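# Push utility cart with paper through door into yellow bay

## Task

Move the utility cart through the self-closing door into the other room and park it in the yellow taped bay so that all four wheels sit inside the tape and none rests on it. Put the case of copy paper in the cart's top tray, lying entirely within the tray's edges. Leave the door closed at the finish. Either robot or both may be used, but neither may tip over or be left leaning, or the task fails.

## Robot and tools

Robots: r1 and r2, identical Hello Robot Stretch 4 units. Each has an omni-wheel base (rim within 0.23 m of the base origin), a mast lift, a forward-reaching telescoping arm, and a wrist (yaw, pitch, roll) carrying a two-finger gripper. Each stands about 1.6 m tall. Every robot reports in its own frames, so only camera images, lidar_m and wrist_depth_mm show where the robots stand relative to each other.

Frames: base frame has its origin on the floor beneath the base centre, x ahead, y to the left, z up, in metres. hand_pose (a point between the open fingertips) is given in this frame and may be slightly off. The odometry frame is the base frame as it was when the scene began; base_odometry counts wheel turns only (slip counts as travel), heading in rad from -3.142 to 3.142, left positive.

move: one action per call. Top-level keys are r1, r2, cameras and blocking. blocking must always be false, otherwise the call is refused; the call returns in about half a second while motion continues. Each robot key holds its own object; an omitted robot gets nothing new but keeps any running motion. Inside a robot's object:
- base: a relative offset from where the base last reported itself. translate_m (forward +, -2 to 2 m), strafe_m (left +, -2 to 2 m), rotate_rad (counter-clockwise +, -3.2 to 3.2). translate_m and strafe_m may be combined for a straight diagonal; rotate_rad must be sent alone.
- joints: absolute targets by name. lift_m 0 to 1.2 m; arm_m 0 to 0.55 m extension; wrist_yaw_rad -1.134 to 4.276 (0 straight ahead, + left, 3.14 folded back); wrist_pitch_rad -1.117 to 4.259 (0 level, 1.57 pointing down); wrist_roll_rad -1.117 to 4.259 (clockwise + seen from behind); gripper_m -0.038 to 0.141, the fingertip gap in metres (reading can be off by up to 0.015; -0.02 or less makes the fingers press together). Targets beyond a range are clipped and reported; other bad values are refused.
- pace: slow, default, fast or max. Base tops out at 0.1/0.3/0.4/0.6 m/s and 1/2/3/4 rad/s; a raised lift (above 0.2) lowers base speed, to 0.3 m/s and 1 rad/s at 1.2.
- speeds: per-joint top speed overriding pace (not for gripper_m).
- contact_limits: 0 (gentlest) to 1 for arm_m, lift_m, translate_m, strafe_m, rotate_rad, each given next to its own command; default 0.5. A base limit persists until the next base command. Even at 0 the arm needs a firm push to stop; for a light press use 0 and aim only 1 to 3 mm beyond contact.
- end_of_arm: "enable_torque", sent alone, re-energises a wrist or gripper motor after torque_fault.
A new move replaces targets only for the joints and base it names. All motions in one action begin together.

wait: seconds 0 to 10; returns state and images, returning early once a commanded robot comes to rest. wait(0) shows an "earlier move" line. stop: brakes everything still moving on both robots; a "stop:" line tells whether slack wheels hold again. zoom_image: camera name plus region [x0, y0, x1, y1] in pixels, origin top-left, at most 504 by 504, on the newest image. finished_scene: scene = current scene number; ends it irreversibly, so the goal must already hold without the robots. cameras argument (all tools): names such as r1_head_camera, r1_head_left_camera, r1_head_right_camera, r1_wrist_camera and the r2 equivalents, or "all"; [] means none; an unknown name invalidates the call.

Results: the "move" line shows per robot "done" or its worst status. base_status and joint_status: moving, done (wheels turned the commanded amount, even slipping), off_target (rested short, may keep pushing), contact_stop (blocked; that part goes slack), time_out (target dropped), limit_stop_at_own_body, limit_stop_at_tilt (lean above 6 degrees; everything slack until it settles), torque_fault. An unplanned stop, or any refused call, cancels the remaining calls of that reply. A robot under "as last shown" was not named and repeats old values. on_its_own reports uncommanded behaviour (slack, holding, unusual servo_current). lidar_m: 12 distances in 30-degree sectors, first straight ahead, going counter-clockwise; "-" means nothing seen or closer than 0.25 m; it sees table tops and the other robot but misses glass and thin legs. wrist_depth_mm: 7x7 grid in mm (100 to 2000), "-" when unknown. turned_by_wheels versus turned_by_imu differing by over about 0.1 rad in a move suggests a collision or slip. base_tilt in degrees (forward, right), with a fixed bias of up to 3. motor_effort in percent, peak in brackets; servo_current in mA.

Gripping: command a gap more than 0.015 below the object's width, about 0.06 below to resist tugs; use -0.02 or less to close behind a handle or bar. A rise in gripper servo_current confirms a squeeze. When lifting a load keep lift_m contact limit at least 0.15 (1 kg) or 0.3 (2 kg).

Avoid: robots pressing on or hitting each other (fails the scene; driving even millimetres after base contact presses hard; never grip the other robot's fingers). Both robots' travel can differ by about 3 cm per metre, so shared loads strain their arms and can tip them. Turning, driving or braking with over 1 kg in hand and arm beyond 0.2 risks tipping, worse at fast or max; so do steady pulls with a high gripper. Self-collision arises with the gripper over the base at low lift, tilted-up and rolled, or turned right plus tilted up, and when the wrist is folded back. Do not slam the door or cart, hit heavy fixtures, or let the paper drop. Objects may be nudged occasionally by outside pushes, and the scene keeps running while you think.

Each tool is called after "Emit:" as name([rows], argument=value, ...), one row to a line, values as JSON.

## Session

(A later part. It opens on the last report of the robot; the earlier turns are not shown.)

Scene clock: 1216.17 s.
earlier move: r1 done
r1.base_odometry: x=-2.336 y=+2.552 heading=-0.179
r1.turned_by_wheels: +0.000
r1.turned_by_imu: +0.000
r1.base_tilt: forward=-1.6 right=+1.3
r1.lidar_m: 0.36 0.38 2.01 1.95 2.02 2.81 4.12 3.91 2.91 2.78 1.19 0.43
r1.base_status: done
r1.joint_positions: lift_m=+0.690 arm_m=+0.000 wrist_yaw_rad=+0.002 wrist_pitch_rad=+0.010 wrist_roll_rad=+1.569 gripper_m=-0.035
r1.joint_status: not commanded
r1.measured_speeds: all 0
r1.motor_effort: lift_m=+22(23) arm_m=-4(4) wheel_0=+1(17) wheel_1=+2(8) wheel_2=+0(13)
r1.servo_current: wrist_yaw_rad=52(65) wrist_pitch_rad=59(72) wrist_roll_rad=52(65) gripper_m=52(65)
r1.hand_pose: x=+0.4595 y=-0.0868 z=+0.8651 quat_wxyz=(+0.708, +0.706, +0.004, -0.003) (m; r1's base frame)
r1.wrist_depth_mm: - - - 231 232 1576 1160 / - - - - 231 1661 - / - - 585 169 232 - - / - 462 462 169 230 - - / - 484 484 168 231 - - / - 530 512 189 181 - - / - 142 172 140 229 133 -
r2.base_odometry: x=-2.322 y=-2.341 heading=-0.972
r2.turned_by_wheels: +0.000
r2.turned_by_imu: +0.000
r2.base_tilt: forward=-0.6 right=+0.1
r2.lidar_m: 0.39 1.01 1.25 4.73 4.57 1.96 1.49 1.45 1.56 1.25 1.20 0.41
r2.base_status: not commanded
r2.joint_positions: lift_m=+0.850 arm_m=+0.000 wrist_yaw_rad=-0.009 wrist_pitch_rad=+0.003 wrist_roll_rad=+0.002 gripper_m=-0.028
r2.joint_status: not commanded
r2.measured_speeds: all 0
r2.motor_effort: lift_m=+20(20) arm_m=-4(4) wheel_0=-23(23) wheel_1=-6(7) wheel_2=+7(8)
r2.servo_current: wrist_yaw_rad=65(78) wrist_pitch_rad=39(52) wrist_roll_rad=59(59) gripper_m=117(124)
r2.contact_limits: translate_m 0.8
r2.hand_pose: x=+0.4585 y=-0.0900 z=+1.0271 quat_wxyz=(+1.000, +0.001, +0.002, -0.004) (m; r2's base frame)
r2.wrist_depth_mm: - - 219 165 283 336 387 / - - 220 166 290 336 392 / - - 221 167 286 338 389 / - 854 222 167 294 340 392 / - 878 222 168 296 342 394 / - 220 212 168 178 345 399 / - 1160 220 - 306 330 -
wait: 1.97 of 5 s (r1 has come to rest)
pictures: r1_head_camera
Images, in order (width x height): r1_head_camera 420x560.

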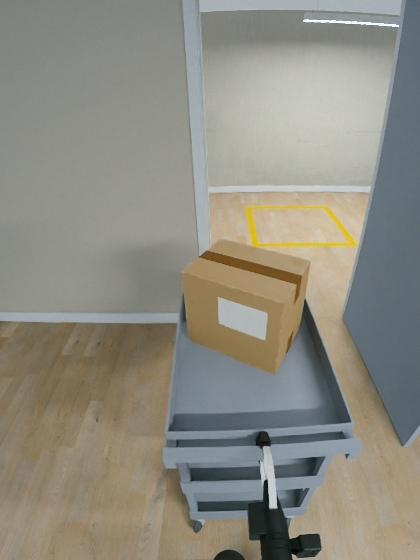

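Emit:
move(r1={"base":{"strafe_m":0.36}}, blocking=false, cameras=[])

Emit:
wait(seconds=5, cameras=[])

Emit:
move(r1={"base":{"translate_m":0.28,"strafe_m":-0.13}}, blocking=false, cameras=["r1_head_camera"])

Emit:
wait(seconds=5, cameras=["r1_head_camera"])

Scene clock: 1226.27 s.
move: r1 moving
r1.base_odometry: x=-2.329 y=+2.588 heading=-0.180
r1.turned_by_wheels: -0.001
r1.turned_by_imu: -0.002
r1.base_tilt: forward=-1.6 right=+1.3
r1.lidar_m: 0.38 0.39 1.98 1.91 2.01 2.70 4.11 4.00 2.92 1.43 1.20 0.42
r1.base_status: strafe_m moving
r1.joint_positions: lift_m=+0.690 arm_m=+0.000 wrist_yaw_rad=-0.004 wrist_pitch_rad=+0.010 wrist_roll_rad=+1.569 gripper_m=-0.035
r1.joint_status: not commanded
r1.measured_speeds: translate_m=+0.000 strafe_m=+0.142 rotate_rad=-0.001 lift_m=+0.000 arm_m=+0.000 wrist_yaw_rad=-0.015 wrist_pitch_rad=+0.000 wrist_roll_rad=+0.000
r1.motor_effort: lift_m=+22(23) arm_m=-4(4) wheel_0=-14(14) wheel_1=+8(10) wheel_2=-3(3)
r1.servo_current: wrist_yaw_rad=52(65) wrist_pitch_rad=59(65) wrist_roll_rad=46(59) gripper_m=59(59)
r1.hand_pose: x=+0.4589 y=-0.0885 z=+0.8651 quat_wxyz=(+0.708, +0.706, +0.002, -0.005) (m; r1's base frame)
r1.wrist_depth_mm: - - - - 239 1576 1160 / - - - - 236 1708 - / - - 615 234 235 - - / - 477 459 172 233 - - / - 484 480 229 230 - - / - 521 500 168 179 - - / - 142 178 140 227 134 -
r2: as last shown
r2.turned_by_imu: +0.001
r2.lidar_m: 0.40 1.01 1.27 4.71 4.60 1.95 1.49 1.44 1.56 1.25 1.22 0.40
r2.motor_effort: lift_m=+20(20) arm_m=-4(4) wheel_0=-23(23) wheel_1=-6(6) wheel_2=+8(8)
r2.servo_current: wrist_yaw_rad=59(72) wrist_pitch_rad=39(46) wrist_roll_rad=52(59) gripper_m=117(124)
r2.contact_limits: translate_m 0.8
r2.wrist_depth_mm: - - 220 165 285 334 387 / - - 220 165 290 336 387 / - - 221 166 286 338 389 / - 854 220 167 293 340 392 / - 866 224 167 297 342 394 / - 219 213 168 178 345 397 / - 1138 220 - 306 329 -
pictures: none
No camera images: "cameras" was empty.

Scene clock: 1228.30 s.
earlier move: r1 done
r1.base_odometry: x=-2.271 y=+2.907 heading=-0.179
r1.turned_by_wheels: +0.001
r1.turned_by_imu: +0.001
r1.base_tilt: forward=-1.6 right=+1.3
r1.lidar_m: 0.42 1.86 1.67 1.59 1.67 2.34 4.14 4.20 3.25 1.61 1.48 0.36
r1.base_status: done
r1.joint_positions: lift_m=+0.690 arm_m=+0.000 wrist_yaw_rad=-0.001 wrist_pitch_rad=+0.010 wrist_roll_rad=+1.569 gripper_m=-0.035
r1.joint_status: not commanded
r1.measured_speeds: all 0
r1.motor_effort: lift_m=+22(23) arm_m=-4(4) wheel_0=-2(16) wheel_1=-2(10) wheel_2=-1(4)
r1.servo_current: wrist_yaw_rad=52(72) wrist_pitch_rad=52(65) wrist_roll_rad=59(78) gripper_m=65(65)
r1.hand_pose: x=+0.4592 y=-0.0878 z=+0.8651 quat_wxyz=(+0.708, +0.706, +0.003, -0.004) (m; r1's base frame)
r1.wrist_depth_mm: - 392 394 102 158 159 - / - 394 397 109 171 171 - / - 492 480 - 183 184 - / - - 580 - 199 - - / - - - 140 218 1618 - / - - 181 - 181 1499 - / - - 164 140 260 133 1205
r2.base_odometry: x=-2.322 y=-2.341 heading=-0.972
r2.turned_by_wheels: +0.000
r2.turned_by_imu: +0.000
r2.base_tilt: forward=-0.6 right=+0.2
r2.lidar_m: 0.41 1.15 1.59 4.70 4.58 1.99 1.49 1.44 1.54 1.24 1.22 0.39
r2.base_status: not commanded
r2.joint_positions: lift_m=+0.850 arm_m=+0.000 wrist_yaw_rad=-0.009 wrist_pitch_rad=+0.003 wrist_roll_rad=+0.002 gripper_m=-0.028
r2.joint_status: not commanded
r2.measured_speeds: all 0
r2.motor_effort: lift_m=+20(20) arm_m=-4(4) wheel_0=-22(23) wheel_1=-6(7) wheel_2=+8(8)
r2.servo_current: wrist_yaw_rad=52(78) wrist_pitch_rad=46(46) wrist_roll_rad=39(59) gripper_m=124(130)
r2.contact_limits: translate_m 0.8
r2.hand_pose: x=+0.4585 y=-0.0900 z=+1.0271 quat_wxyz=(+1.000, +0.001, +0.002, -0.004) (m; r2's base frame)
r2.wrist_depth_mm: - - 219 166 285 334 387 / - - 220 166 291 334 389 / - - 222 167 287 336 392 / - 917 222 167 293 338 392 / 1205 917 224 167 294 340 394 / - 210 213 168 178 345 399 / 1281 - 220 - 306 329 -
wait: 2.03 of 5 s (r1 has come to rest)
pictures: none
No camera images: "cameras" was empty.

Scene clock: 1228.80 s.
move: r1 moving
r1.base_odometry: x=-2.243 y=+2.887 heading=-0.179
r1.turned_by_wheels: +0.001
r1.turned_by_imu: +0.001
r1.base_tilt: forward=-1.6 right=+1.3
r1.lidar_m: 0.42 1.84 1.64 1.60 1.69 2.32 4.18 4.21 3.24 1.57 1.43 0.36
r1.base_status: translate_m moving; strafe_m moving
r1.joint_positions: lift_m=+0.690 arm_m=+0.000 wrist_yaw_rad=-0.001 wrist_pitch_rad=+0.010 wrist_roll_rad=+1.569 gripper_m=-0.035
r1.joint_status: not commanded
r1.measured_speeds: translate_m=+0.121 strafe_m=-0.056 rotate_rad=+0.004 lift_m=+0.000 arm_m=+0.000 wrist_yaw_rad=+0.003 wrist_pitch_rad=+0.000 wrist_roll_rad=+0.000
r1.motor_effort: lift_m=+22(22) arm_m=+4(4) wheel_0=+12(13) wheel_1=+4(5) wheel_2=-11(12)
r1.servo_current: wrist_yaw_rad=39(65) wrist_pitch_rad=52(65) wrist_roll_rad=26(65) gripper_m=59(65)
r1.hand_pose: x=+0.4592 y=-0.0877 z=+0.8651 quat_wxyz=(+0.708, +0.706, +0.003, -0.004) (m; r1's base frame)
r1.wrist_depth_mm: - 382 387 - 153 157 - / - 392 397 106 167 167 - / - 496 477 112 180 180 - / - - 591 - 196 - - / - - - - 214 1537 - / - - 180 157 182 1537 - / - - 163 141 181 133 1205
r2: as last shown
r2.base_tilt: forward=-0.6 right=+0.1
r2.lidar_m: 0.41 1.15 1.57 4.69 4.58 1.99 1.49 1.42 1.56 1.27 1.20 0.43
r2.motor_effort: lift_m=+20(20) arm_m=-4(4) wheel_0=-23(23) wheel_1=-6(7) wheel_2=+8(8)
r2.servo_current: wrist_yaw_rad=52(65) wrist_pitch_rad=46(46) wrist_roll_rad=46(52) gripper_m=117(130)
r2.contact_limits: translate_m 0.8
r2.wrist_depth_mm: - - 219 165 283 336 387 / - - 219 166 291 336 387 / - - 220 166 287 338 392 / - 946 222 167 294 340 397 / - 917 223 167 297 342 397 / - 208 213 168 177 345 399 / 1281 - 220 - 306 330 -
pictures: r1_head_camera
Images, in order (width x height): r1_head_camera 420x560.

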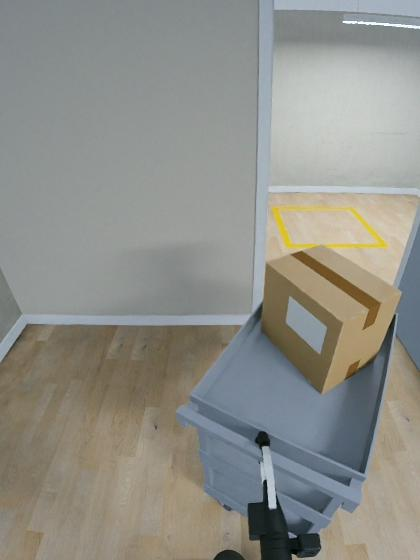

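Scene clock: 1230.70 s.
earlier move: r1 done
r1.base_odometry: x=-2.019 y=+2.729 heading=-0.179
r1.turned_by_wheels: +0.000
r1.turned_by_imu: +0.000
r1.base_tilt: forward=-1.6 right=+1.3
r1.lidar_m: 0.42 1.56 1.80 1.70 1.80 2.48 - 4.27 3.12 1.33 1.23 0.38
r1.base_status: done
r1.joint_positions: lift_m=+0.690 arm_m=+0.000 wrist_yaw_rad=+0.002 wrist_pitch_rad=+0.010 wrist_roll_rad=+1.569 gripper_m=-0.035
r1.joint_status: not commanded
r1.measured_speeds: all 0
r1.motor_effort: lift_m=+22(23) arm_m=-4(4) wheel_0=+2(17) wheel_1=+2(7) wheel_2=+1(12)
r1.servo_current: wrist_yaw_rad=59(72) wrist_pitch_rad=59(72) wrist_roll_rad=33(65) gripper_m=59(65)
r1.hand_pose: x=+0.4595 y=-0.0869 z=+0.8651 quat_wxyz=(+0.708, +0.706, +0.004, -0.003) (m; r1's base frame)
r1.wrist_depth_mm: - 442 442 113 169 171 - / - 399 399 120 180 - - / - 462 449 128 191 - - / - 597 554 136 204 - - / - - - 146 219 - - / - - 181 188 181 - - / - - 164 140 252 133 1205
r2.base_odometry: x=-2.322 y=-2.341 heading=-0.972
r2.turned_by_wheels: +0.000
r2.turned_by_imu: +0.000
r2.base_tilt: forward=-0.6 right=+0.1
r2.lidar_m: 0.38 1.20 1.54 4.72 4.60 2.00 1.49 1.45 1.55 1.25 1.20 0.41
r2.base_status: not commanded
r2.joint_positions: lift_m=+0.850 arm_m=+0.000 wrist_yaw_rad=-0.009 wrist_pitch_rad=+0.003 wrist_roll_rad=+0.002 gripper_m=-0.028
r2.joint_status: not commanded
r2.measured_speeds: all 0
r2.motor_effort: lift_m=+20(20) arm_m=-4(4) wheel_0=-23(23) wheel_1=-6(7) wheel_2=+8(8)
r2.servo_current: wrist_yaw_rad=59(72) wrist_pitch_rad=46(52) wrist_roll_rad=46(65) gripper_m=124(130)
r2.contact_limits: translate_m 0.8
r2.hand_pose: x=+0.4585 y=-0.0900 z=+1.0271 quat_wxyz=(+1.000, +0.001, +0.002, -0.004) (m; r2's base frame)
r2.wrist_depth_mm: - - 219 166 285 336 387 / - - 219 166 290 338 389 / - - 220 166 286 336 389 / - - 223 167 294 338 394 / 1078 213 222 167 294 342 394 / - 229 213 168 178 345 397 / - 960 221 - 307 330 -
wait: 1.90 of 5 s (r1 has come to rest)
pictures: r1_head_camera
Images, in order (width x height): r1_head_camera 420x560.

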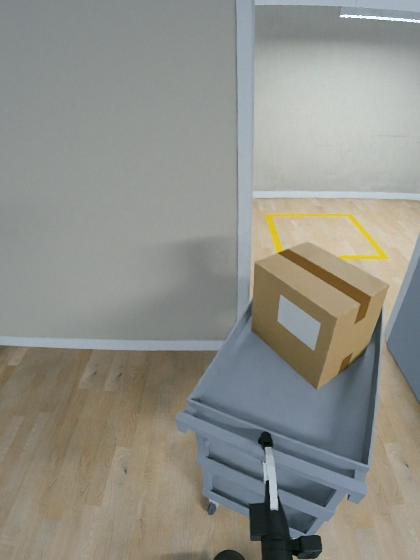

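Emit:
move(r1={"base":{"translate_m":0.28,"strafe_m":-0.13}}, blocking=false, cameras=[])

Emit:
wait(seconds=3, cameras=["r1_head_camera"])

Scene clock: 1259.33 s.
move: r1 moving
r1.base_odometry: x=-1.991 y=+2.709 heading=-0.179
r1.turned_by_wheels: +0.001
r1.turned_by_imu: -0.001
r1.base_tilt: forward=-1.6 right=+1.3
r1.lidar_m: 0.42 1.56 1.79 1.72 1.82 2.48 - 4.25 3.09 1.35 1.21 0.37
r1.base_status: translate_m moving; strafe_m moving
r1.joint_positions: lift_m=+0.690 arm_m=+0.000 wrist_yaw_rad=+0.002 wrist_pitch_rad=+0.010 wrist_roll_rad=+1.569 gripper_m=-0.035
r1.joint_status: not commanded
r1.measured_speeds: translate_m=+0.121 strafe_m=-0.056 rotate_rad=+0.005 lift_m=+0.000 arm_m=+0.000 wrist_yaw_rad=+0.000 wrist_pitch_rad=+0.000 wrist_roll_rad=+0.000
r1.motor_effort: lift_m=+22(22) arm_m=+4(4) wheel_0=+12(13) wheel_1=+3(4) wheel_2=-10(12)
r1.servo_current: wrist_yaw_rad=52(59) wrist_pitch_rad=52(65) wrist_roll_rad=33(59) gripper_m=52(65)
r1.hand_pose: x=+0.4594 y=-0.0869 z=+0.8651 quat_wxyz=(+0.708, +0.706, +0.004, -0.003) (m; r1's base frame)
r1.wrist_depth_mm: - 445 449 115 171 171 - / - 399 402 120 180 - - / - 445 449 129 191 - - / - 569 539 136 204 - - / - - - 146 218 - - / - - 180 160 181 - - / - - 164 140 249 133 -
r2: as last shown
r2.turned_by_imu: +0.004
r2.lidar_m: 0.36 1.18 3.46 4.72 4.59 2.00 1.48 1.45 1.56 1.26 1.21 0.40
r2.motor_effort: lift_m=+20(20) arm_m=-4(4) wheel_0=-23(23) wheel_1=-6(7) wheel_2=+7(8)
r2.servo_current: wrist_yaw_rad=59(72) wrist_pitch_rad=46(46) wrist_roll_rad=52(59) gripper_m=117(130)
r2.contact_limits: translate_m 0.8
r2.wrist_depth_mm: - - 219 165 285 334 384 / - - 220 166 293 336 389 / - - 221 166 287 338 389 / - - 222 167 293 338 392 / 1098 1025 223 167 296 343 394 / - 234 213 168 177 345 397 / - 946 220 - 306 329 -
pictures: none
No camera images: "cameras" was empty.

Scene clock: 1261.23 s.
earlier move: r1 done
r1.base_odometry: x=-1.767 y=+2.551 heading=-0.179
r1.turned_by_wheels: -0.001
r1.turned_by_imu: -0.001
r1.base_tilt: forward=-1.5 right=+1.3
r1.lidar_m: 0.42 1.27 1.78 1.85 1.94 2.67 - 4.13 3.01 1.03 1.01 0.39
r1.base_status: done
r1.joint_positions: lift_m=+0.690 arm_m=+0.000 wrist_yaw_rad=+0.001 wrist_pitch_rad=+0.010 wrist_roll_rad=+1.569 gripper_m=-0.035
r1.joint_status: not commanded
r1.measured_speeds: all 0
r1.motor_effort: lift_m=+22(23) arm_m=-4(4) wheel_0=-1(13) wheel_1=+2(6) wheel_2=-1(12)
r1.servo_current: wrist_yaw_rad=39(65) wrist_pitch_rad=59(72) wrist_roll_rad=46(65) gripper_m=59(65)
r1.hand_pose: x=+0.4594 y=-0.0871 z=+0.8651 quat_wxyz=(+0.708, +0.706, +0.004, -0.003) (m; r1's base frame)
r1.wrist_depth_mm: - - 569 - 189 - - / - 455 462 - 198 - - / - 427 433 - 205 - - / - 508 496 151 214 - - / - - 585 157 223 - - / - - 180 189 181 - - / - - 163 140 244 133 -
r2.base_odometry: x=-2.322 y=-2.341 heading=-0.972
r2.turned_by_wheels: +0.000
r2.turned_by_imu: +0.000
r2.base_tilt: forward=-0.6 right=+0.2
r2.lidar_m: 0.40 1.21 3.50 4.70 4.60 1.99 1.49 1.43 1.54 1.26 1.19 0.41
r2.base_status: not commanded
r2.joint_positions: lift_m=+0.850 arm_m=+0.000 wrist_yaw_rad=-0.009 wrist_pitch_rad=+0.003 wrist_roll_rad=+0.002 gripper_m=-0.028
r2.joint_status: not commanded
r2.measured_speeds: all 0
r2.motor_effort: lift_m=+20(20) arm_m=-4(4) wheel_0=-23(23) wheel_1=-6(7) wheel_2=+8(8)
r2.servo_current: wrist_yaw_rad=59(72) wrist_pitch_rad=52(52) wrist_roll_rad=46(65) gripper_m=117(130)
r2.contact_limits: translate_m 0.8
r2.hand_pose: x=+0.4585 y=-0.0900 z=+1.0271 quat_wxyz=(+1.000, +0.001, +0.002, -0.004) (m; r2's base frame)
r2.wrist_depth_mm: - - 219 165 285 334 389 / - - 220 166 290 336 387 / - - 221 166 286 338 387 / - - 222 167 291 338 392 / - 991 222 167 296 342 399 / - - 212 168 178 343 397 / - - 220 - 306 329 -
wait: 1.90 of 3 s (r1 has come to rest)
pictures: r1_head_camera
Images, in order (width x height): r1_head_camera 420x560.

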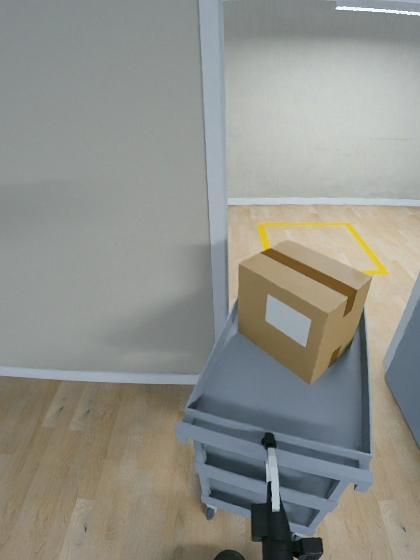

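Emit:
move(r1={"base":{"translate_m":0.35,"strafe_m":-0.11}}, blocking=false, cameras=[])

Emit:
wait(seconds=3, cameras=["r1_head_camera"])

Scene clock: 1269.97 s.
move: r1 moving
r1.base_odometry: x=-1.738 y=+2.536 heading=-0.179
r1.turned_by_wheels: +0.000
r1.turned_by_imu: -0.001
r1.base_tilt: forward=-1.6 right=+1.2
r1.lidar_m: 0.39 1.24 1.73 1.85 1.95 2.66 - 4.09 2.98 1.00 1.04 0.40
r1.base_status: translate_m moving; strafe_m moving
r1.joint_positions: lift_m=+0.690 arm_m=+0.000 wrist_yaw_rad=+0.000 wrist_pitch_rad=+0.010 wrist_roll_rad=+1.569 gripper_m=-0.035
r1.joint_status: not commanded
r1.measured_speeds: translate_m=+0.121 strafe_m=-0.036 rotate_rad=-0.002 lift_m=+0.000 arm_m=+0.000 wrist_yaw_rad=-0.002 wrist_pitch_rad=+0.000 wrist_roll_rad=+0.000
r1.motor_effort: lift_m=+22(22) arm_m=+4(4) wheel_0=+11(11) wheel_1=+5(6) wheel_2=-13(13)
r1.servo_current: wrist_yaw_rad=52(52) wrist_pitch_rad=59(59) wrist_roll_rad=52(65) gripper_m=52(59)
r1.hand_pose: x=+0.4593 y=-0.0873 z=+0.8651 quat_wxyz=(+0.708, +0.706, +0.004, -0.003) (m; r1's base frame)
r1.wrist_depth_mm: - - 559 - 189 - - / - 469 459 - 197 - - / - 430 433 - 204 - - / - 525 496 150 213 - - / - - 591 156 221 - - / - - 180 188 181 - - / - - 163 139 242 - -
r2: as last shown
r2.turned_by_imu: +0.001
r2.base_tilt: forward=-0.6 right=+0.1
r2.lidar_m: 0.40 1.23 3.49 4.71 4.60 1.99 1.50 1.46 1.56 1.26 1.20 0.39
r2.motor_effort: lift_m=+20(20) arm_m=-4(4) wheel_0=-23(23) wheel_1=-6(7) wheel_2=+7(8)
r2.servo_current: wrist_yaw_rad=52(65) wrist_pitch_rad=46(46) wrist_roll_rad=59(59) gripper_m=130(130)
r2.contact_limits: translate_m 0.8
r2.wrist_depth_mm: - - 219 165 285 336 387 / - - 220 166 291 336 387 / - - 221 166 287 336 389 / - - 221 167 294 340 392 / - 1042 223 167 294 342 397 / - - 212 167 177 345 397 / - - 220 - 307 330 -
pictures: none
No camera images: "cameras" was empty.

Scene clock: 1272.13 s.
earlier move: r1 done
r1.base_odometry: x=-1.442 y=+2.381 heading=-0.179
r1.turned_by_wheels: +0.000
r1.turned_by_imu: -0.001
r1.base_tilt: forward=-1.6 right=+1.3
r1.lidar_m: 0.42 0.49 1.28 1.94 2.06 2.82 - 3.97 1.16 0.86 0.90 0.41
r1.base_status: done
r1.joint_positions: lift_m=+0.690 arm_m=+0.000 wrist_yaw_rad=+0.000 wrist_pitch_rad=+0.010 wrist_roll_rad=+1.569 gripper_m=-0.035
r1.joint_status: not commanded
r1.measured_speeds: all 0
r1.motor_effort: lift_m=+22(23) arm_m=-3(4) wheel_0=+1(11) wheel_1=+3(6) wheel_2=+1(13)
r1.servo_current: wrist_yaw_rad=46(65) wrist_pitch_rad=65(72) wrist_roll_rad=39(65) gripper_m=52(65)
r1.hand_pose: x=+0.4593 y=-0.0873 z=+0.8651 quat_wxyz=(+0.708, +0.706, +0.004, -0.003) (m; r1's base frame)
r1.wrist_depth_mm: - - - - 197 199 - / - 530 488 - 204 - - / - 436 436 148 209 - - / - 492 484 154 216 - - / - - 564 160 224 - - / - - 627 188 181 1708 - / - 143 164 140 242 133 -
r2.base_odometry: x=-2.322 y=-2.341 heading=-0.972
r2.turned_by_wheels: +0.000
r2.turned_by_imu: +0.000
r2.base_tilt: forward=-0.6 right=+0.1
r2.lidar_m: 0.41 1.15 3.49 4.70 4.57 1.98 1.49 1.44 1.53 1.25 1.20 0.37
r2.base_status: not commanded
r2.joint_positions: lift_m=+0.850 arm_m=+0.000 wrist_yaw_rad=-0.009 wrist_pitch_rad=+0.003 wrist_roll_rad=+0.002 gripper_m=-0.028
r2.joint_status: not commanded
r2.measured_speeds: all 0
r2.motor_effort: lift_m=+20(20) arm_m=-4(4) wheel_0=-23(23) wheel_1=-6(7) wheel_2=+8(8)
r2.servo_current: wrist_yaw_rad=72(72) wrist_pitch_rad=39(46) wrist_roll_rad=46(59) gripper_m=117(130)
r2.contact_limits: translate_m 0.8
r2.hand_pose: x=+0.4585 y=-0.0900 z=+1.0271 quat_wxyz=(+1.000, +0.001, +0.002, -0.004) (m; r2's base frame)
r2.wrist_depth_mm: - 206 219 166 285 336 387 / - 917 221 166 290 338 387 / - 931 220 167 286 336 389 / - 917 221 167 294 340 392 / - 904 223 167 297 342 392 / - 960 213 167 177 343 397 / - - 220 - 306 329 -
wait: 2.17 of 3 s (r1 has come to rest)
pictures: r1_head_camera
Images, in order (width x height): r1_head_camera 420x560.

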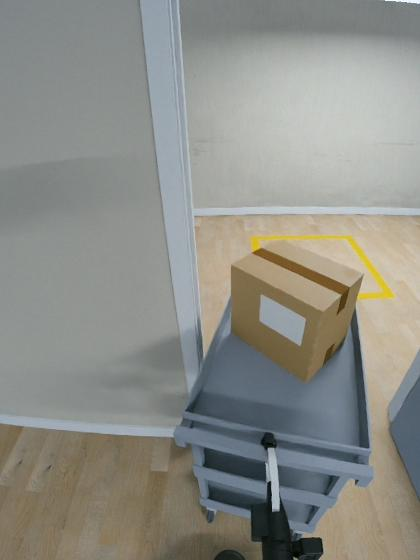

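Emit:
move(r1={"base":{"translate_m":0.32,"strafe_m":-0.12}}, blocking=false, cameras=[])

Emit:
wait(seconds=3, cameras=["r1_head_camera"])

Scene clock: 1276.57 s.
move: r1 moving
r1.base_odometry: x=-1.413 y=+2.363 heading=-0.178
r1.turned_by_wheels: +0.000
r1.turned_by_imu: +0.000
r1.base_tilt: forward=-1.6 right=+1.3
r1.lidar_m: 0.41 0.48 1.23 1.95 2.06 2.83 - 3.91 1.14 0.85 0.88 0.41
r1.base_status: translate_m moving; strafe_m moving
r1.joint_positions: lift_m=+0.690 arm_m=+0.000 wrist_yaw_rad=+0.000 wrist_pitch_rad=+0.010 wrist_roll_rad=+1.569 gripper_m=-0.035
r1.joint_status: not commanded
r1.measured_speeds: translate_m=+0.122 strafe_m=-0.045 rotate_rad=+0.001 lift_m=+0.000 arm_m=+0.000 wrist_yaw_rad=+0.000 wrist_pitch_rad=+0.000 wrist_roll_rad=+0.000
r1.motor_effort: lift_m=+22(22) arm_m=+4(4) wheel_0=+12(12) wheel_1=+7(7) wheel_2=-11(14)
r1.servo_current: wrist_yaw_rad=33(59) wrist_pitch_rad=52(65) wrist_roll_rad=52(72) gripper_m=59(59)
r1.hand_pose: x=+0.4593 y=-0.0873 z=+0.8651 quat_wxyz=(+0.708, +0.706, +0.004, -0.003) (m; r1's base frame)
r1.wrist_depth_mm: - - - - 196 199 - / - 539 496 - 202 - - / - 436 436 147 207 - - / - 500 484 153 216 - - / - - 564 158 222 - - / - - 621 189 182 1576 - / - 668 164 140 238 134 -
r2: as last shown
r2.turned_by_imu: +0.001
r2.base_tilt: forward=-0.5 right=+0.1
r2.lidar_m: 0.38 1.17 3.49 4.72 4.58 2.00 1.50 1.45 1.53 1.25 1.22 0.42
r2.motor_effort: lift_m=+20(20) arm_m=-4(4) wheel_0=-22(23) wheel_1=-6(6) wheel_2=+8(8)
r2.servo_current: wrist_yaw_rad=59(65) wrist_pitch_rad=39(46) wrist_roll_rad=39(52) gripper_m=117(124)
r2.contact_limits: translate_m 0.8
r2.wrist_depth_mm: - 206 220 165 283 334 389 / - 917 220 166 291 336 389 / - 917 221 166 287 338 389 / - 976 221 167 293 342 392 / - 917 223 167 296 342 394 / - - 213 168 177 345 399 / - - 221 - 306 329 -
pictures: none
No camera images: "cameras" was empty.

Scene clock: 1278.63 s.
earlier move: r1 done
r1.base_odometry: x=-1.148 y=+2.206 heading=-0.178
r1.turned_by_wheels: +0.000
r1.turned_by_imu: +0.000
r1.base_tilt: forward=-1.6 right=+1.3
r1.lidar_m: 0.41 0.45 0.83 2.07 2.16 2.96 - 3.76 0.78 0.73 0.77 0.39
r1.base_status: done
r1.joint_positions: lift_m=+0.690 arm_m=+0.000 wrist_yaw_rad=+0.000 wrist_pitch_rad=+0.010 wrist_roll_rad=+1.569 gripper_m=-0.035
r1.joint_status: not commanded
r1.measured_speeds: all 0
r1.motor_effort: lift_m=+22(23) arm_m=-3(4) wheel_0=+3(12) wheel_1=+4(7) wheel_2=-1(14)
r1.servo_current: wrist_yaw_rad=46(65) wrist_pitch_rad=59(65) wrist_roll_rad=52(72) gripper_m=59(65)
r1.hand_pose: x=+0.4593 y=-0.0873 z=+0.8651 quat_wxyz=(+0.708, +0.706, +0.004, -0.003) (m; r1's base frame)
r1.wrist_depth_mm: - - - - 199 512 - / - 549 504 144 204 - - / - 436 436 150 211 - - / - 492 488 155 217 - - / - - 559 160 224 - - / - - 621 189 181 1576 - / - - 178 162 240 133 -
r2.base_odometry: x=-2.322 y=-2.341 heading=-0.972
r2.turned_by_wheels: +0.000
r2.turned_by_imu: +0.000
r2.base_tilt: forward=-0.6 right=+0.1
r2.lidar_m: 0.40 3.29 3.49 4.70 4.60 1.96 1.50 1.44 1.55 1.26 1.22 0.40
r2.base_status: not commanded
r2.joint_positions: lift_m=+0.850 arm_m=+0.000 wrist_yaw_rad=-0.009 wrist_pitch_rad=+0.003 wrist_roll_rad=+0.002 gripper_m=-0.028
r2.joint_status: not commanded
r2.measured_speeds: all 0
r2.motor_effort: lift_m=+20(20) arm_m=-4(4) wheel_0=-23(23) wheel_1=-6(7) wheel_2=+7(8)
r2.servo_current: wrist_yaw_rad=65(72) wrist_pitch_rad=33(46) wrist_roll_rad=52(72) gripper_m=124(130)
r2.contact_limits: translate_m 0.8
r2.hand_pose: x=+0.4585 y=-0.0900 z=+1.0271 quat_wxyz=(+1.000, +0.001, +0.002, -0.004) (m; r2's base frame)
r2.wrist_depth_mm: - - 220 165 285 334 387 / - - 219 166 291 336 387 / - - 221 166 286 338 389 / - - 222 167 293 340 392 / - - 223 167 296 342 397 / - - 212 168 177 343 397 / - - 220 - 306 329 -
wait: 2.07 of 3 s (r1 has come to rest)
pictures: r1_head_camera
Images, in order (width x height): r1_head_camera 420x560.

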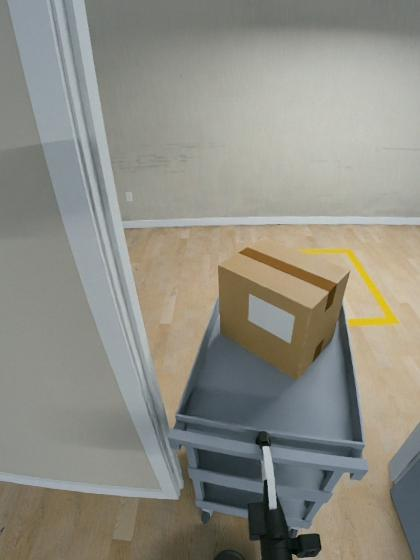

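Emit:
move(r1={"base":{"translate_m":0.25,"strafe_m":-0.12}}, blocking=false, cameras=[])

Emit:
wait(seconds=3, cameras=["r1_head_camera","r1_head_right_camera"])

Scene clock: 1286.47 s.
move: r1 moving
r1.base_odometry: x=-1.120 y=+2.185 heading=-0.178
r1.turned_by_wheels: +0.001
r1.turned_by_imu: +0.000
r1.base_tilt: forward=-1.6 right=+1.3
r1.lidar_m: 0.41 0.46 0.76 2.07 2.16 3.02 - 3.77 0.78 0.72 0.76 0.40
r1.base_status: translate_m moving; strafe_m moving
r1.joint_positions: lift_m=+0.690 arm_m=+0.000 wrist_yaw_rad=+0.000 wrist_pitch_rad=+0.010 wrist_roll_rad=+1.569 gripper_m=-0.035
r1.joint_status: not commanded
r1.measured_speeds: translate_m=+0.121 strafe_m=-0.057 rotate_rad=+0.005 lift_m=+0.000 arm_m=+0.000 wrist_yaw_rad=+0.000 wrist_pitch_rad=+0.000 wrist_roll_rad=+0.000
r1.motor_effort: lift_m=+22(23) arm_m=+4(4) wheel_0=+12(13) wheel_1=+6(7) wheel_2=-11(11)
r1.servo_current: wrist_yaw_rad=33(65) wrist_pitch_rad=59(65) wrist_roll_rad=52(59) gripper_m=59(59)
r1.hand_pose: x=+0.4593 y=-0.0873 z=+0.8651 quat_wxyz=(+0.708, +0.706, +0.004, -0.003) (m; r1's base frame)
r1.wrist_depth_mm: - - - - 198 512 - / - 549 508 143 203 - - / - 430 433 149 208 - - / - 496 480 154 216 - - / - - 554 160 224 - - / - - 609 191 182 1618 - / - - 177 160 238 134 -
r2: as last shown
r2.turned_by_imu: +0.001
r2.lidar_m: 0.40 3.30 3.47 4.71 4.60 1.97 1.51 1.42 1.53 1.21 1.20 0.42
r2.servo_current: wrist_yaw_rad=72(72) wrist_pitch_rad=39(52) wrist_roll_rad=46(59) gripper_m=124(124)
r2.contact_limits: translate_m 0.8
r2.wrist_depth_mm: - - 220 165 283 334 387 / - - 220 166 291 336 387 / - - 221 166 287 338 389 / - - 222 167 294 342 394 / - - 223 167 296 343 397 / - - 212 168 178 343 399 / - - 220 - 307 329 -
pictures: none
No camera images: "cameras" was empty.

Scene clock: 1288.27 s.
earlier move: r1 done
r1.base_odometry: x=-0.924 y=+2.043 heading=-0.178
r1.turned_by_wheels: +0.000
r1.turned_by_imu: +0.000
r1.base_tilt: forward=-1.6 right=+1.3
r1.lidar_m: 0.40 0.44 0.45 1.32 2.27 3.17 - 0.94 0.65 0.61 0.63 0.39
r1.base_status: done
r1.joint_positions: lift_m=+0.690 arm_m=+0.000 wrist_yaw_rad=+0.001 wrist_pitch_rad=+0.010 wrist_roll_rad=+1.569 gripper_m=-0.035
r1.joint_status: not commanded
r1.measured_speeds: all 0
r1.motor_effort: lift_m=+22(23) arm_m=-4(4) wheel_0=+0(15) wheel_1=+2(7) wheel_2=+2(11)
r1.servo_current: wrist_yaw_rad=33(72) wrist_pitch_rad=59(65) wrist_roll_rad=46(72) gripper_m=52(65)
r1.hand_pose: x=+0.4594 y=-0.0873 z=+0.8651 quat_wxyz=(+0.708, +0.706, +0.004, -0.003) (m; r1's base frame)
r1.wrist_depth_mm: - - - 154 212 1537 - / - - 597 156 216 - - / - 488 466 217 220 - - / - 466 462 162 224 - - / - 544 525 224 227 - - / - - 564 187 181 - - / - - 177 161 236 133 -
r2.base_odometry: x=-2.322 y=-2.341 heading=-0.972
r2.turned_by_wheels: +0.000
r2.turned_by_imu: +0.000
r2.base_tilt: forward=-0.6 right=+0.1
r2.lidar_m: 0.40 3.29 3.50 4.73 4.60 2.00 1.51 1.44 1.53 1.25 1.20 0.40
r2.base_status: not commanded
r2.joint_positions: lift_m=+0.850 arm_m=+0.000 wrist_yaw_rad=-0.009 wrist_pitch_rad=+0.003 wrist_roll_rad=+0.002 gripper_m=-0.028
r2.joint_status: not commanded
r2.measured_speeds: all 0
r2.motor_effort: lift_m=+20(20) arm_m=-4(4) wheel_0=-23(23) wheel_1=-6(7) wheel_2=+8(8)
r2.servo_current: wrist_yaw_rad=52(72) wrist_pitch_rad=39(52) wrist_roll_rad=59(65) gripper_m=117(130)
r2.contact_limits: translate_m 0.8
r2.hand_pose: x=+0.4585 y=-0.0900 z=+1.0271 quat_wxyz=(+1.000, +0.001, +0.002, -0.004) (m; r2's base frame)
r2.wrist_depth_mm: - - 219 165 283 336 387 / - - 220 165 289 336 387 / - - 221 167 287 338 387 / - - 223 167 293 340 392 / - - 223 167 296 340 394 / - - 212 168 178 343 399 / - - 220 - 306 330 -
wait: 1.80 of 3 s (r1 has come to rest)
pictures: r1_head_camera, r1_head_right_camera
Images, in order (width x height): r1_head_camera 420x560, r1_head_right_camera 420x672.

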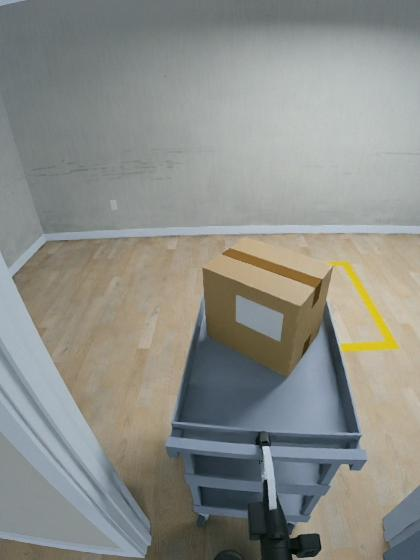

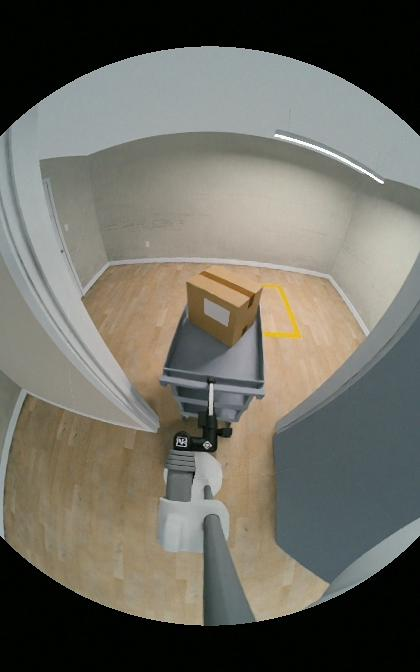

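Emit:
move(r1={"base":{"translate_m":0.4,"strafe_m":-0.08}}, blocking=false, cameras=[])

Emit:
wait(seconds=3, cameras=["r1_head_camera","r1_head_right_camera"])

Scene clock: 1294.33 s.
move: r1 moving
r1.base_odometry: x=-0.894 y=+2.032 heading=-0.178
r1.turned_by_wheels: +0.000
r1.turned_by_imu: +0.000
r1.base_tilt: forward=-1.6 right=+1.2
r1.lidar_m: 0.40 0.42 0.42 1.23 2.27 3.16 - 0.91 0.65 0.58 0.64 0.42
r1.base_status: translate_m moving; strafe_m moving
r1.joint_positions: lift_m=+0.690 arm_m=+0.000 wrist_yaw_rad=+0.001 wrist_pitch_rad=+0.010 wrist_roll_rad=+1.569 gripper_m=-0.035
r1.joint_status: not commanded
r1.measured_speeds: translate_m=+0.122 strafe_m=-0.024 rotate_rad=+0.001 lift_m=+0.000 arm_m=+0.000 wrist_yaw_rad=+0.000 wrist_pitch_rad=+0.000 wrist_roll_rad=+0.000
r1.motor_effort: lift_m=+22(22) arm_m=+4(4) wheel_0=+11(12) wheel_1=+6(7) wheel_2=-11(12)
r1.servo_current: wrist_yaw_rad=52(59) wrist_pitch_rad=65(65) wrist_roll_rad=59(59) gripper_m=59(59)
r1.hand_pose: x=+0.4593 y=-0.0873 z=+0.8651 quat_wxyz=(+0.708, +0.706, +0.004, -0.003) (m; r1's base frame)
r1.wrist_depth_mm: - - - 214 216 1576 - / - - - 216 218 - - / - 504 480 220 221 - - / - 466 459 222 224 - - / - 535 512 224 226 - - / - - 554 188 182 - - / - - 177 159 232 133 -
r2: as last shown
r2.turned_by_imu: +0.001
r2.lidar_m: 0.39 3.30 3.49 4.72 4.61 2.01 1.48 1.45 1.54 1.26 1.20 0.43
r2.motor_effort: lift_m=+20(20) arm_m=-4(4) wheel_0=-23(23) wheel_1=-6(6) wheel_2=+8(8)
r2.servo_current: wrist_yaw_rad=52(78) wrist_pitch_rad=46(46) wrist_roll_rad=52(52) gripper_m=124(130)
r2.contact_limits: translate_m 0.8
r2.wrist_depth_mm: - - 219 165 283 336 387 / - - 219 165 291 336 387 / - - 221 167 287 336 389 / - - 222 167 293 338 392 / - - 223 167 296 342 394 / - - 213 168 178 345 399 / - - 220 - 307 329 -
pictures: none
No camera images: "cameras" was empty.

Scene clock: 1296.67 s.
earlier move: r1 done
r1.base_odometry: x=-0.544 y=+1.894 heading=-0.178
r1.turned_by_wheels: +0.000
r1.turned_by_imu: -0.001
r1.base_tilt: forward=-1.6 right=+1.2
r1.lidar_m: 0.40 0.42 2.35 0.37 2.39 3.25 - 0.80 0.56 0.54 2.55 0.41
r1.base_status: done
r1.joint_positions: lift_m=+0.690 arm_m=+0.000 wrist_yaw_rad=-0.001 wrist_pitch_rad=+0.010 wrist_roll_rad=+1.569 gripper_m=-0.035
r1.joint_status: not commanded
r1.measured_speeds: all 0
r1.motor_effort: lift_m=+22(23) arm_m=+4(4) wheel_0=+1(12) wheel_1=+1(7) wheel_2=+1(14)
r1.servo_current: wrist_yaw_rad=59(65) wrist_pitch_rad=59(65) wrist_roll_rad=39(72) gripper_m=52(65)
r1.hand_pose: x=+0.4592 y=-0.0878 z=+0.8651 quat_wxyz=(+0.708, +0.706, +0.003, -0.004) (m; r1's base frame)
r1.wrist_depth_mm: - - - 220 222 1576 1182 / - - - 222 223 - - / - 549 492 224 224 - - / - 466 452 165 226 - - / - 521 512 227 228 - - / - - 539 187 181 - - / - - 178 140 232 133 -
r2.base_odometry: x=-2.322 y=-2.341 heading=-0.972
r2.turned_by_wheels: +0.000
r2.turned_by_imu: +0.000
r2.base_tilt: forward=-0.6 right=+0.1
r2.lidar_m: 0.40 3.29 3.49 4.71 4.59 1.97 1.50 1.44 1.53 1.24 1.20 0.37
r2.base_status: not commanded
r2.joint_positions: lift_m=+0.850 arm_m=+0.000 wrist_yaw_rad=-0.009 wrist_pitch_rad=+0.003 wrist_roll_rad=+0.002 gripper_m=-0.028
r2.joint_status: not commanded
r2.measured_speeds: all 0
r2.motor_effort: lift_m=+20(20) arm_m=-4(4) wheel_0=-22(23) wheel_1=-6(7) wheel_2=+8(8)
r2.servo_current: wrist_yaw_rad=65(78) wrist_pitch_rad=46(46) wrist_roll_rad=46(65) gripper_m=117(130)
r2.contact_limits: translate_m 0.8
r2.hand_pose: x=+0.4585 y=-0.0900 z=+1.0271 quat_wxyz=(+1.000, +0.001, +0.002, -0.004) (m; r2's base frame)
r2.wrist_depth_mm: - - 219 165 283 336 387 / - - 219 166 290 336 387 / - - 221 166 287 338 389 / - - 222 167 294 338 394 / - - 223 168 293 342 397 / - - 212 167 177 343 397 / - - 221 - 307 329 -
wait: 2.33 of 3 s (r1 has come to rest)
pictures: r1_head_camera, r1_head_right_camera
Images, in order (width x height): r1_head_camera 420x560, r1_head_right_camera 420x672.

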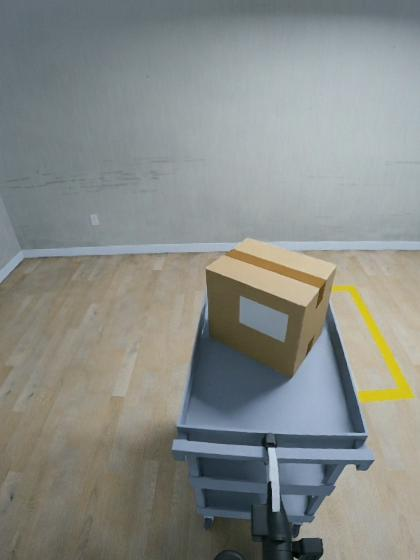

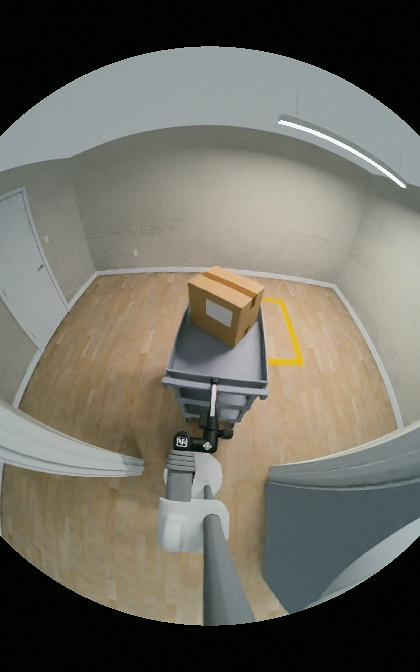

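Emit:
move(r1={"base":{"translate_m":0.35,"strafe_m":-0.08}}, blocking=false, cameras=[])

Emit:
wait(seconds=3, cameras=["r1_head_camera","r1_head_left_camera","r1_head_right_camera"])

Scene clock: 1305.93 s.
move: r1 moving
r1.base_odometry: x=-0.515 y=+1.881 heading=-0.178
r1.turned_by_wheels: +0.000
r1.turned_by_imu: -0.001
r1.base_tilt: forward=-1.6 right=+1.2
r1.lidar_m: 0.37 0.44 2.35 0.39 2.47 3.24 - 0.79 0.53 0.54 2.56 0.44
r1.base_status: translate_m moving; strafe_m moving
r1.joint_positions: lift_m=+0.690 arm_m=+0.000 wrist_yaw_rad=-0.001 wrist_pitch_rad=+0.010 wrist_roll_rad=+1.569 gripper_m=-0.035
r1.joint_status: not commanded
r1.measured_speeds: translate_m=+0.123 strafe_m=-0.027 rotate_rad=-0.003 lift_m=+0.000 arm_m=+0.000 wrist_yaw_rad=+0.000 wrist_pitch_rad=+0.000 wrist_roll_rad=+0.000
r1.motor_effort: lift_m=+22(23) arm_m=+4(4) wheel_0=+9(9) wheel_1=+6(6) wheel_2=-13(14)
r1.servo_current: wrist_yaw_rad=39(72) wrist_pitch_rad=59(65) wrist_roll_rad=52(59) gripper_m=52(65)
r1.hand_pose: x=+0.4592 y=-0.0878 z=+0.8651 quat_wxyz=(+0.708, +0.706, +0.003, -0.004) (m; r1's base frame)
r1.wrist_depth_mm: - - - 219 219 1576 1182 / - - - 221 223 - - / - 559 500 224 223 - - / - 459 459 165 226 - - / - 530 504 226 227 - - / - - 539 188 181 - - / - - 177 139 232 143 -
r2: as last shown
r2.turned_by_imu: +0.001
r2.lidar_m: 0.39 3.28 3.50 4.71 4.60 2.00 1.50 1.45 1.56 1.25 1.22 0.40
r2.motor_effort: lift_m=+20(20) arm_m=-4(4) wheel_0=-23(23) wheel_1=-6(7) wheel_2=+8(8)
r2.servo_current: wrist_yaw_rad=46(65) wrist_pitch_rad=39(46) wrist_roll_rad=52(59) gripper_m=117(124)
r2.contact_limits: translate_m 0.8
r2.wrist_depth_mm: - - 219 165 286 334 389 / - - 220 166 291 336 387 / - - 221 166 286 338 392 / - - 221 167 294 340 392 / - - 223 168 294 342 392 / - - 212 168 178 343 397 / - - 220 - 307 329 -
pictures: none
No camera images: "cameras" was empty.

Scene clock: 1308.10 s.
earlier move: r1 done
r1.base_odometry: x=-0.214 y=+1.753 heading=-0.177
r1.turned_by_wheels: +0.000
r1.turned_by_imu: +0.000
r1.base_tilt: forward=-1.6 right=+1.3
r1.lidar_m: 0.37 0.44 2.40 1.08 0.54 3.56 - 0.68 0.56 1.16 2.49 0.43
r1.base_status: done
r1.joint_positions: lift_m=+0.690 arm_m=+0.000 wrist_yaw_rad=-0.001 wrist_pitch_rad=+0.010 wrist_roll_rad=+1.569 gripper_m=-0.035
r1.joint_status: not commanded
r1.measured_speeds: all 0
r1.motor_effort: lift_m=+22(23) arm_m=-4(4) wheel_0=+2(11) wheel_1=+1(7) wheel_2=+2(14)
r1.servo_current: wrist_yaw_rad=39(72) wrist_pitch_rad=52(65) wrist_roll_rad=33(72) gripper_m=59(65)
r1.hand_pose: x=+0.4592 y=-0.0878 z=+0.8651 quat_wxyz=(+0.708, +0.706, +0.003, -0.004) (m; r1's base frame)
r1.wrist_depth_mm: - - - 160 220 1499 - / - - - 161 223 - - / - 525 496 222 224 - - / - 459 459 164 226 - - / - 525 508 226 229 - - / - - 549 187 181 - - / - - 178 161 232 133 -
r2.base_odometry: x=-2.322 y=-2.341 heading=-0.972
r2.turned_by_wheels: +0.000
r2.turned_by_imu: +0.000
r2.base_tilt: forward=-0.6 right=+0.1
r2.lidar_m: 0.41 3.28 3.49 4.68 4.60 1.98 1.50 1.44 1.53 1.25 1.21 0.41
r2.base_status: not commanded
r2.joint_positions: lift_m=+0.850 arm_m=+0.000 wrist_yaw_rad=-0.009 wrist_pitch_rad=+0.003 wrist_roll_rad=+0.002 gripper_m=-0.028
r2.joint_status: not commanded
r2.measured_speeds: all 0
r2.motor_effort: lift_m=+20(20) arm_m=-4(4) wheel_0=-22(23) wheel_1=-6(7) wheel_2=+8(8)
r2.servo_current: wrist_yaw_rad=59(85) wrist_pitch_rad=39(46) wrist_roll_rad=39(59) gripper_m=117(124)
r2.contact_limits: translate_m 0.8
r2.hand_pose: x=+0.4585 y=-0.0900 z=+1.0271 quat_wxyz=(+1.000, +0.001, +0.002, -0.004) (m; r2's base frame)
r2.wrist_depth_mm: - - 219 165 285 334 389 / - - 220 166 293 334 387 / - - 220 167 287 338 389 / - - 222 167 293 338 392 / - - 223 167 296 342 397 / - - 212 168 178 345 397 / - - 220 - 307 329 -
wait: 2.17 of 3 s (r1 has come to rest)
pictures: r1_head_camera, r1_head_left_camera, r1_head_right_camera
Images, in order (width x height): r1_head_camera 420x560, r1_head_left_camera 420x672, r1_head_right_camera 420x672.

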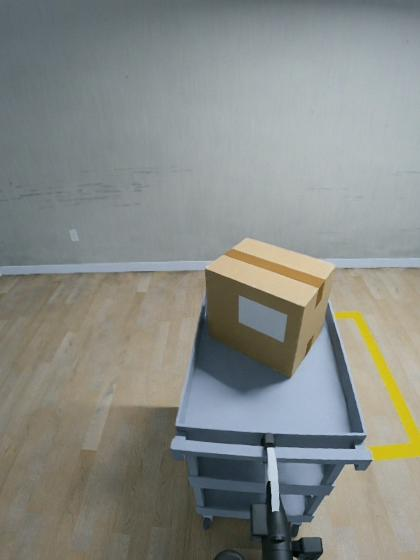

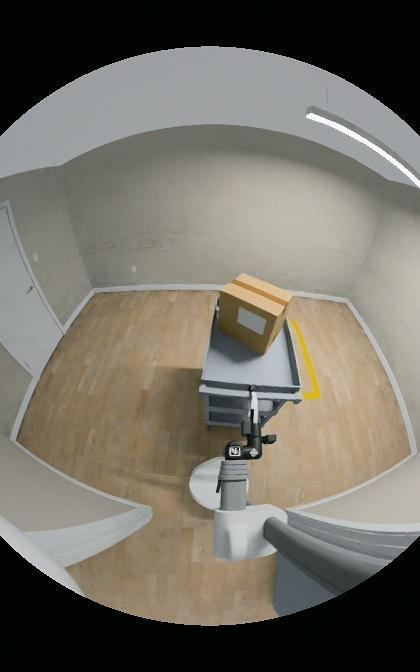

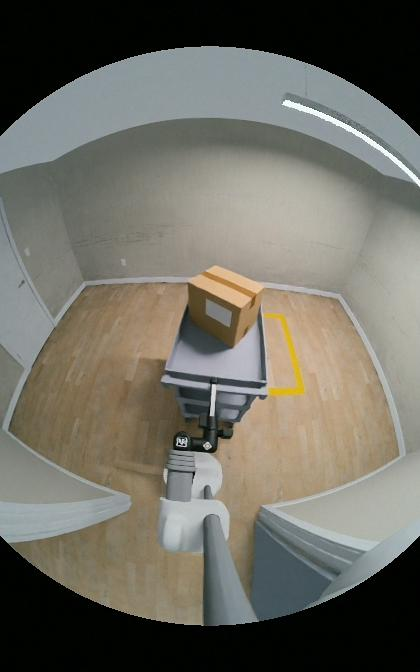

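Emit:
move(r1={"base":{"strafe_m":0.2}}, blocking=false, cameras=[])

Emit:
wait(seconds=3, cameras=[])

Emit:
move(r1={"base":{"translate_m":0.3,"strafe_m":-0.1}}, blocking=false, cameras=[])

Emit:
wait(seconds=3, cameras=["r1_head_camera"])

Scene clock: 1334.33 s.
move: r1 moving
r1.base_odometry: x=-0.207 y=+1.789 heading=-0.178
r1.turned_by_wheels: -0.001
r1.turned_by_imu: -0.001
r1.base_tilt: forward=-1.6 right=+1.3
r1.lidar_m: 0.38 0.45 2.38 1.07 0.53 3.71 - 0.75 0.61 1.20 2.51 0.42
r1.base_status: strafe_m moving
r1.joint_positions: lift_m=+0.690 arm_m=+0.000 wrist_yaw_rad=-0.003 wrist_pitch_rad=+0.010 wrist_roll_rad=+1.569 gripper_m=-0.035
r1.joint_status: not commanded
r1.measured_speeds: translate_m=+0.000 strafe_m=+0.143 rotate_rad=-0.003 lift_m=+0.000 arm_m=+0.000 wrist_yaw_rad=+0.000 wrist_pitch_rad=+0.000 wrist_roll_rad=+0.000
r1.motor_effort: lift_m=+22(23) arm_m=-4(4) wheel_0=-11(14) wheel_1=+10(10) wheel_2=-1(1)
r1.servo_current: wrist_yaw_rad=52(59) wrist_pitch_rad=59(65) wrist_roll_rad=46(65) gripper_m=52(59)
r1.hand_pose: x=+0.4591 y=-0.0882 z=+0.8651 quat_wxyz=(+0.708, +0.706, +0.002, -0.004) (m; r1's base frame)
r1.wrist_depth_mm: - - - 157 216 1576 - / - - - 158 219 - - / - 492 473 222 222 - - / - 473 462 221 224 - - / - 539 517 224 228 - - / - - 554 187 180 - - / - - 178 140 234 133 -
r2: as last shown
r2.base_tilt: forward=-0.5 right=+0.1
r2.lidar_m: 0.41 3.29 3.47 4.71 4.60 2.01 1.49 1.45 1.54 1.27 1.17 0.42
r2.motor_effort: lift_m=+20(20) arm_m=-4(4) wheel_0=-23(23) wheel_1=-6(7) wheel_2=+8(8)
r2.servo_current: wrist_yaw_rad=59(72) wrist_pitch_rad=39(46) wrist_roll_rad=59(59) gripper_m=117(124)
r2.contact_limits: translate_m 0.8
r2.wrist_depth_mm: - - 219 166 285 334 387 / - - 220 166 291 334 387 / - - 221 167 287 338 389 / - - 221 167 293 342 392 / - - 224 167 296 342 392 / - - 212 168 178 345 397 / - - 220 - 306 330 -
pictures: none
No camera images: "cameras" was empty.

Scene clock: 1335.80 s.
earlier move: r1 done
r1.base_odometry: x=-0.178 y=+1.950 heading=-0.177
r1.turned_by_wheels: +0.001
r1.turned_by_imu: +0.001
r1.base_tilt: forward=-1.5 right=+1.3
r1.lidar_m: 0.42 2.61 2.21 1.09 0.39 0.41 - 0.96 0.76 1.16 2.70 0.37
r1.base_status: done
r1.joint_positions: lift_m=+0.690 arm_m=+0.000 wrist_yaw_rad=+0.000 wrist_pitch_rad=+0.010 wrist_roll_rad=+1.569 gripper_m=-0.035
r1.joint_status: not commanded
r1.measured_speeds: all 0
r1.motor_effort: lift_m=+22(23) arm_m=-4(4) wheel_0=-2(16) wheel_1=+0(10) wheel_2=+2(3)
r1.servo_current: wrist_yaw_rad=59(72) wrist_pitch_rad=65(65) wrist_roll_rad=52(72) gripper_m=65(65)
r1.hand_pose: x=+0.4593 y=-0.0876 z=+0.8651 quat_wxyz=(+0.708, +0.706, +0.003, -0.004) (m; r1's base frame)
r1.wrist_depth_mm: - 439 442 116 172 172 - / - 397 402 121 181 - - / - 466 455 - 192 - - / - - 549 138 206 - - / - - - 148 220 1661 - / - - - 188 181 1537 - / - - 177 161 251 142 1229
r2.base_odometry: x=-2.322 y=-2.341 heading=-0.972
r2.turned_by_wheels: +0.000
r2.turned_by_imu: +0.000
r2.base_tilt: forward=-0.6 right=+0.1
r2.lidar_m: 0.39 3.28 3.49 4.72 4.59 1.96 1.50 1.44 1.54 1.24 1.19 0.38
r2.base_status: not commanded
r2.joint_positions: lift_m=+0.850 arm_m=+0.000 wrist_yaw_rad=-0.009 wrist_pitch_rad=+0.003 wrist_roll_rad=+0.002 gripper_m=-0.028
r2.joint_status: not commanded
r2.measured_speeds: all 0
r2.motor_effort: lift_m=+20(20) arm_m=-4(4) wheel_0=-23(23) wheel_1=-6(7) wheel_2=+7(8)
r2.servo_current: wrist_yaw_rad=59(72) wrist_pitch_rad=39(52) wrist_roll_rad=52(59) gripper_m=117(124)
r2.contact_limits: translate_m 0.8
r2.hand_pose: x=+0.4585 y=-0.0900 z=+1.0271 quat_wxyz=(+1.000, +0.001, +0.002, -0.004) (m; r2's base frame)
r2.wrist_depth_mm: - - 220 165 285 334 387 / - - 220 166 290 336 392 / - - 220 167 287 336 389 / - - 221 167 294 340 394 / - - 224 167 296 342 394 / - - 213 168 178 343 397 / - - 220 - 306 329 -
wait: 1.47 of 3 s (r1 has come to rest)
pictures: none
No camera images: "cameras" was empty.

Scene clock: 1336.30 s.
move: r1 moving
r1.base_odometry: x=-0.149 y=+1.934 heading=-0.177
r1.turned_by_wheels: +0.000
r1.turned_by_imu: +0.000
r1.base_tilt: forward=-1.6 right=+1.2
r1.lidar_m: 0.43 2.58 2.19 1.20 0.42 0.41 - 0.94 0.77 1.28 2.68 0.38
r1.base_status: translate_m moving; strafe_m moving
r1.joint_positions: lift_m=+0.690 arm_m=+0.000 wrist_yaw_rad=+0.000 wrist_pitch_rad=+0.010 wrist_roll_rad=+1.569 gripper_m=-0.035
r1.joint_status: not commanded
r1.measured_speeds: translate_m=+0.122 strafe_m=-0.041 rotate_rad=-0.003 lift_m=+0.000 arm_m=+0.000 wrist_yaw_rad=+0.000 wrist_pitch_rad=+0.000 wrist_roll_rad=+0.000
r1.motor_effort: lift_m=+22(22) arm_m=+4(4) wheel_0=+10(14) wheel_1=+4(7) wheel_2=-12(12)
r1.servo_current: wrist_yaw_rad=46(65) wrist_pitch_rad=59(65) wrist_roll_rad=46(59) gripper_m=52(65)
r1.hand_pose: x=+0.4592 y=-0.0876 z=+0.8651 quat_wxyz=(+0.708, +0.706, +0.003, -0.004) (m; r1's base frame)
r1.wrist_depth_mm: - 442 442 114 170 170 - / - 394 402 120 180 - - / - 466 455 128 192 - - / - - 559 137 204 - - / - - - 148 219 1708 - / - - - - 181 1618 - / - - 177 140 250 143 1182
r2: as last shown
r2.lidar_m: 0.39 3.29 3.50 4.72 4.59 2.00 1.51 1.45 1.53 1.26 1.22 0.42
r2.motor_effort: lift_m=+20(20) arm_m=-4(4) wheel_0=-23(23) wheel_1=-6(7) wheel_2=+8(8)
r2.servo_current: wrist_yaw_rad=59(65) wrist_pitch_rad=46(46) wrist_roll_rad=52(65) gripper_m=117(130)
r2.contact_limits: translate_m 0.8
r2.wrist_depth_mm: - - 219 165 283 334 387 / - - 220 166 291 336 387 / - - 221 166 287 338 389 / - - 222 167 294 340 392 / - - 223 167 296 340 392 / - - 213 167 177 345 397 / - - 220 - 307 329 -
pictures: none
No camera images: "cameras" was empty.

Scene clock: 1338.27 s.
earlier move: r1 done
r1.base_odometry: x=+0.100 y=+1.799 heading=-0.177
r1.turned_by_wheels: +0.000
r1.turned_by_imu: +0.000
r1.base_tilt: forward=-1.6 right=+1.3
r1.lidar_m: 0.43 2.30 2.32 2.21 0.80 0.68 - 0.86 0.84 2.37 2.59 0.37
r1.base_status: done
r1.joint_positions: lift_m=+0.690 arm_m=+0.000 wrist_yaw_rad=+0.000 wrist_pitch_rad=+0.010 wrist_roll_rad=+1.569 gripper_m=-0.035
r1.joint_status: not commanded
r1.measured_speeds: all 0
r1.motor_effort: lift_m=+22(23) arm_m=-4(4) wheel_0=+1(15) wheel_1=+2(8) wheel_2=+1(12)
r1.servo_current: wrist_yaw_rad=46(72) wrist_pitch_rad=72(72) wrist_roll_rad=59(72) gripper_m=59(65)
r1.hand_pose: x=+0.4593 y=-0.0874 z=+0.8651 quat_wxyz=(+0.708, +0.706, +0.004, -0.003) (m; r1's base frame)
r1.wrist_depth_mm: - 413 424 111 167 168 - / - 392 397 118 177 179 - / - 455 459 124 189 - - / - 559 564 134 204 - - / - - - 146 219 1756 - / - - 181 - 180 1576 - / - - 171 162 253 142 1205
r2.base_odometry: x=-2.322 y=-2.341 heading=-0.972
r2.turned_by_wheels: +0.000
r2.turned_by_imu: +0.000
r2.base_tilt: forward=-0.5 right=+0.1
r2.lidar_m: 0.40 3.30 3.49 4.71 4.59 1.99 1.50 1.45 1.57 1.23 1.20 0.39
r2.base_status: not commanded
r2.joint_positions: lift_m=+0.850 arm_m=+0.000 wrist_yaw_rad=-0.009 wrist_pitch_rad=+0.003 wrist_roll_rad=+0.002 gripper_m=-0.028
r2.joint_status: not commanded
r2.measured_speeds: all 0
r2.motor_effort: lift_m=+20(20) arm_m=-4(4) wheel_0=-23(23) wheel_1=-6(7) wheel_2=+8(8)
r2.servo_current: wrist_yaw_rad=52(72) wrist_pitch_rad=39(46) wrist_roll_rad=33(65) gripper_m=117(130)
r2.contact_limits: translate_m 0.8
r2.hand_pose: x=+0.4585 y=-0.0900 z=+1.0271 quat_wxyz=(+1.000, +0.001, +0.002, -0.004) (m; r2's base frame)
r2.wrist_depth_mm: - - 219 165 285 336 389 / - - 220 165 290 336 387 / - - 220 167 286 338 389 / - - 221 167 294 340 392 / - - 223 167 296 342 394 / - - 212 168 178 345 397 / - - 221 - 304 330 -
wait: 1.97 of 3 s (r1 has come to rest)
pictures: r1_head_camera
Images, in order (width x height): r1_head_camera 420x560.

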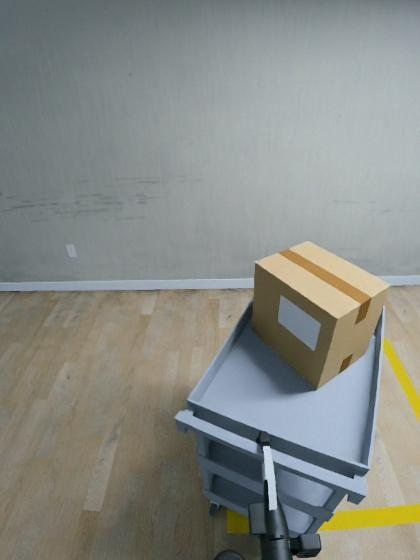

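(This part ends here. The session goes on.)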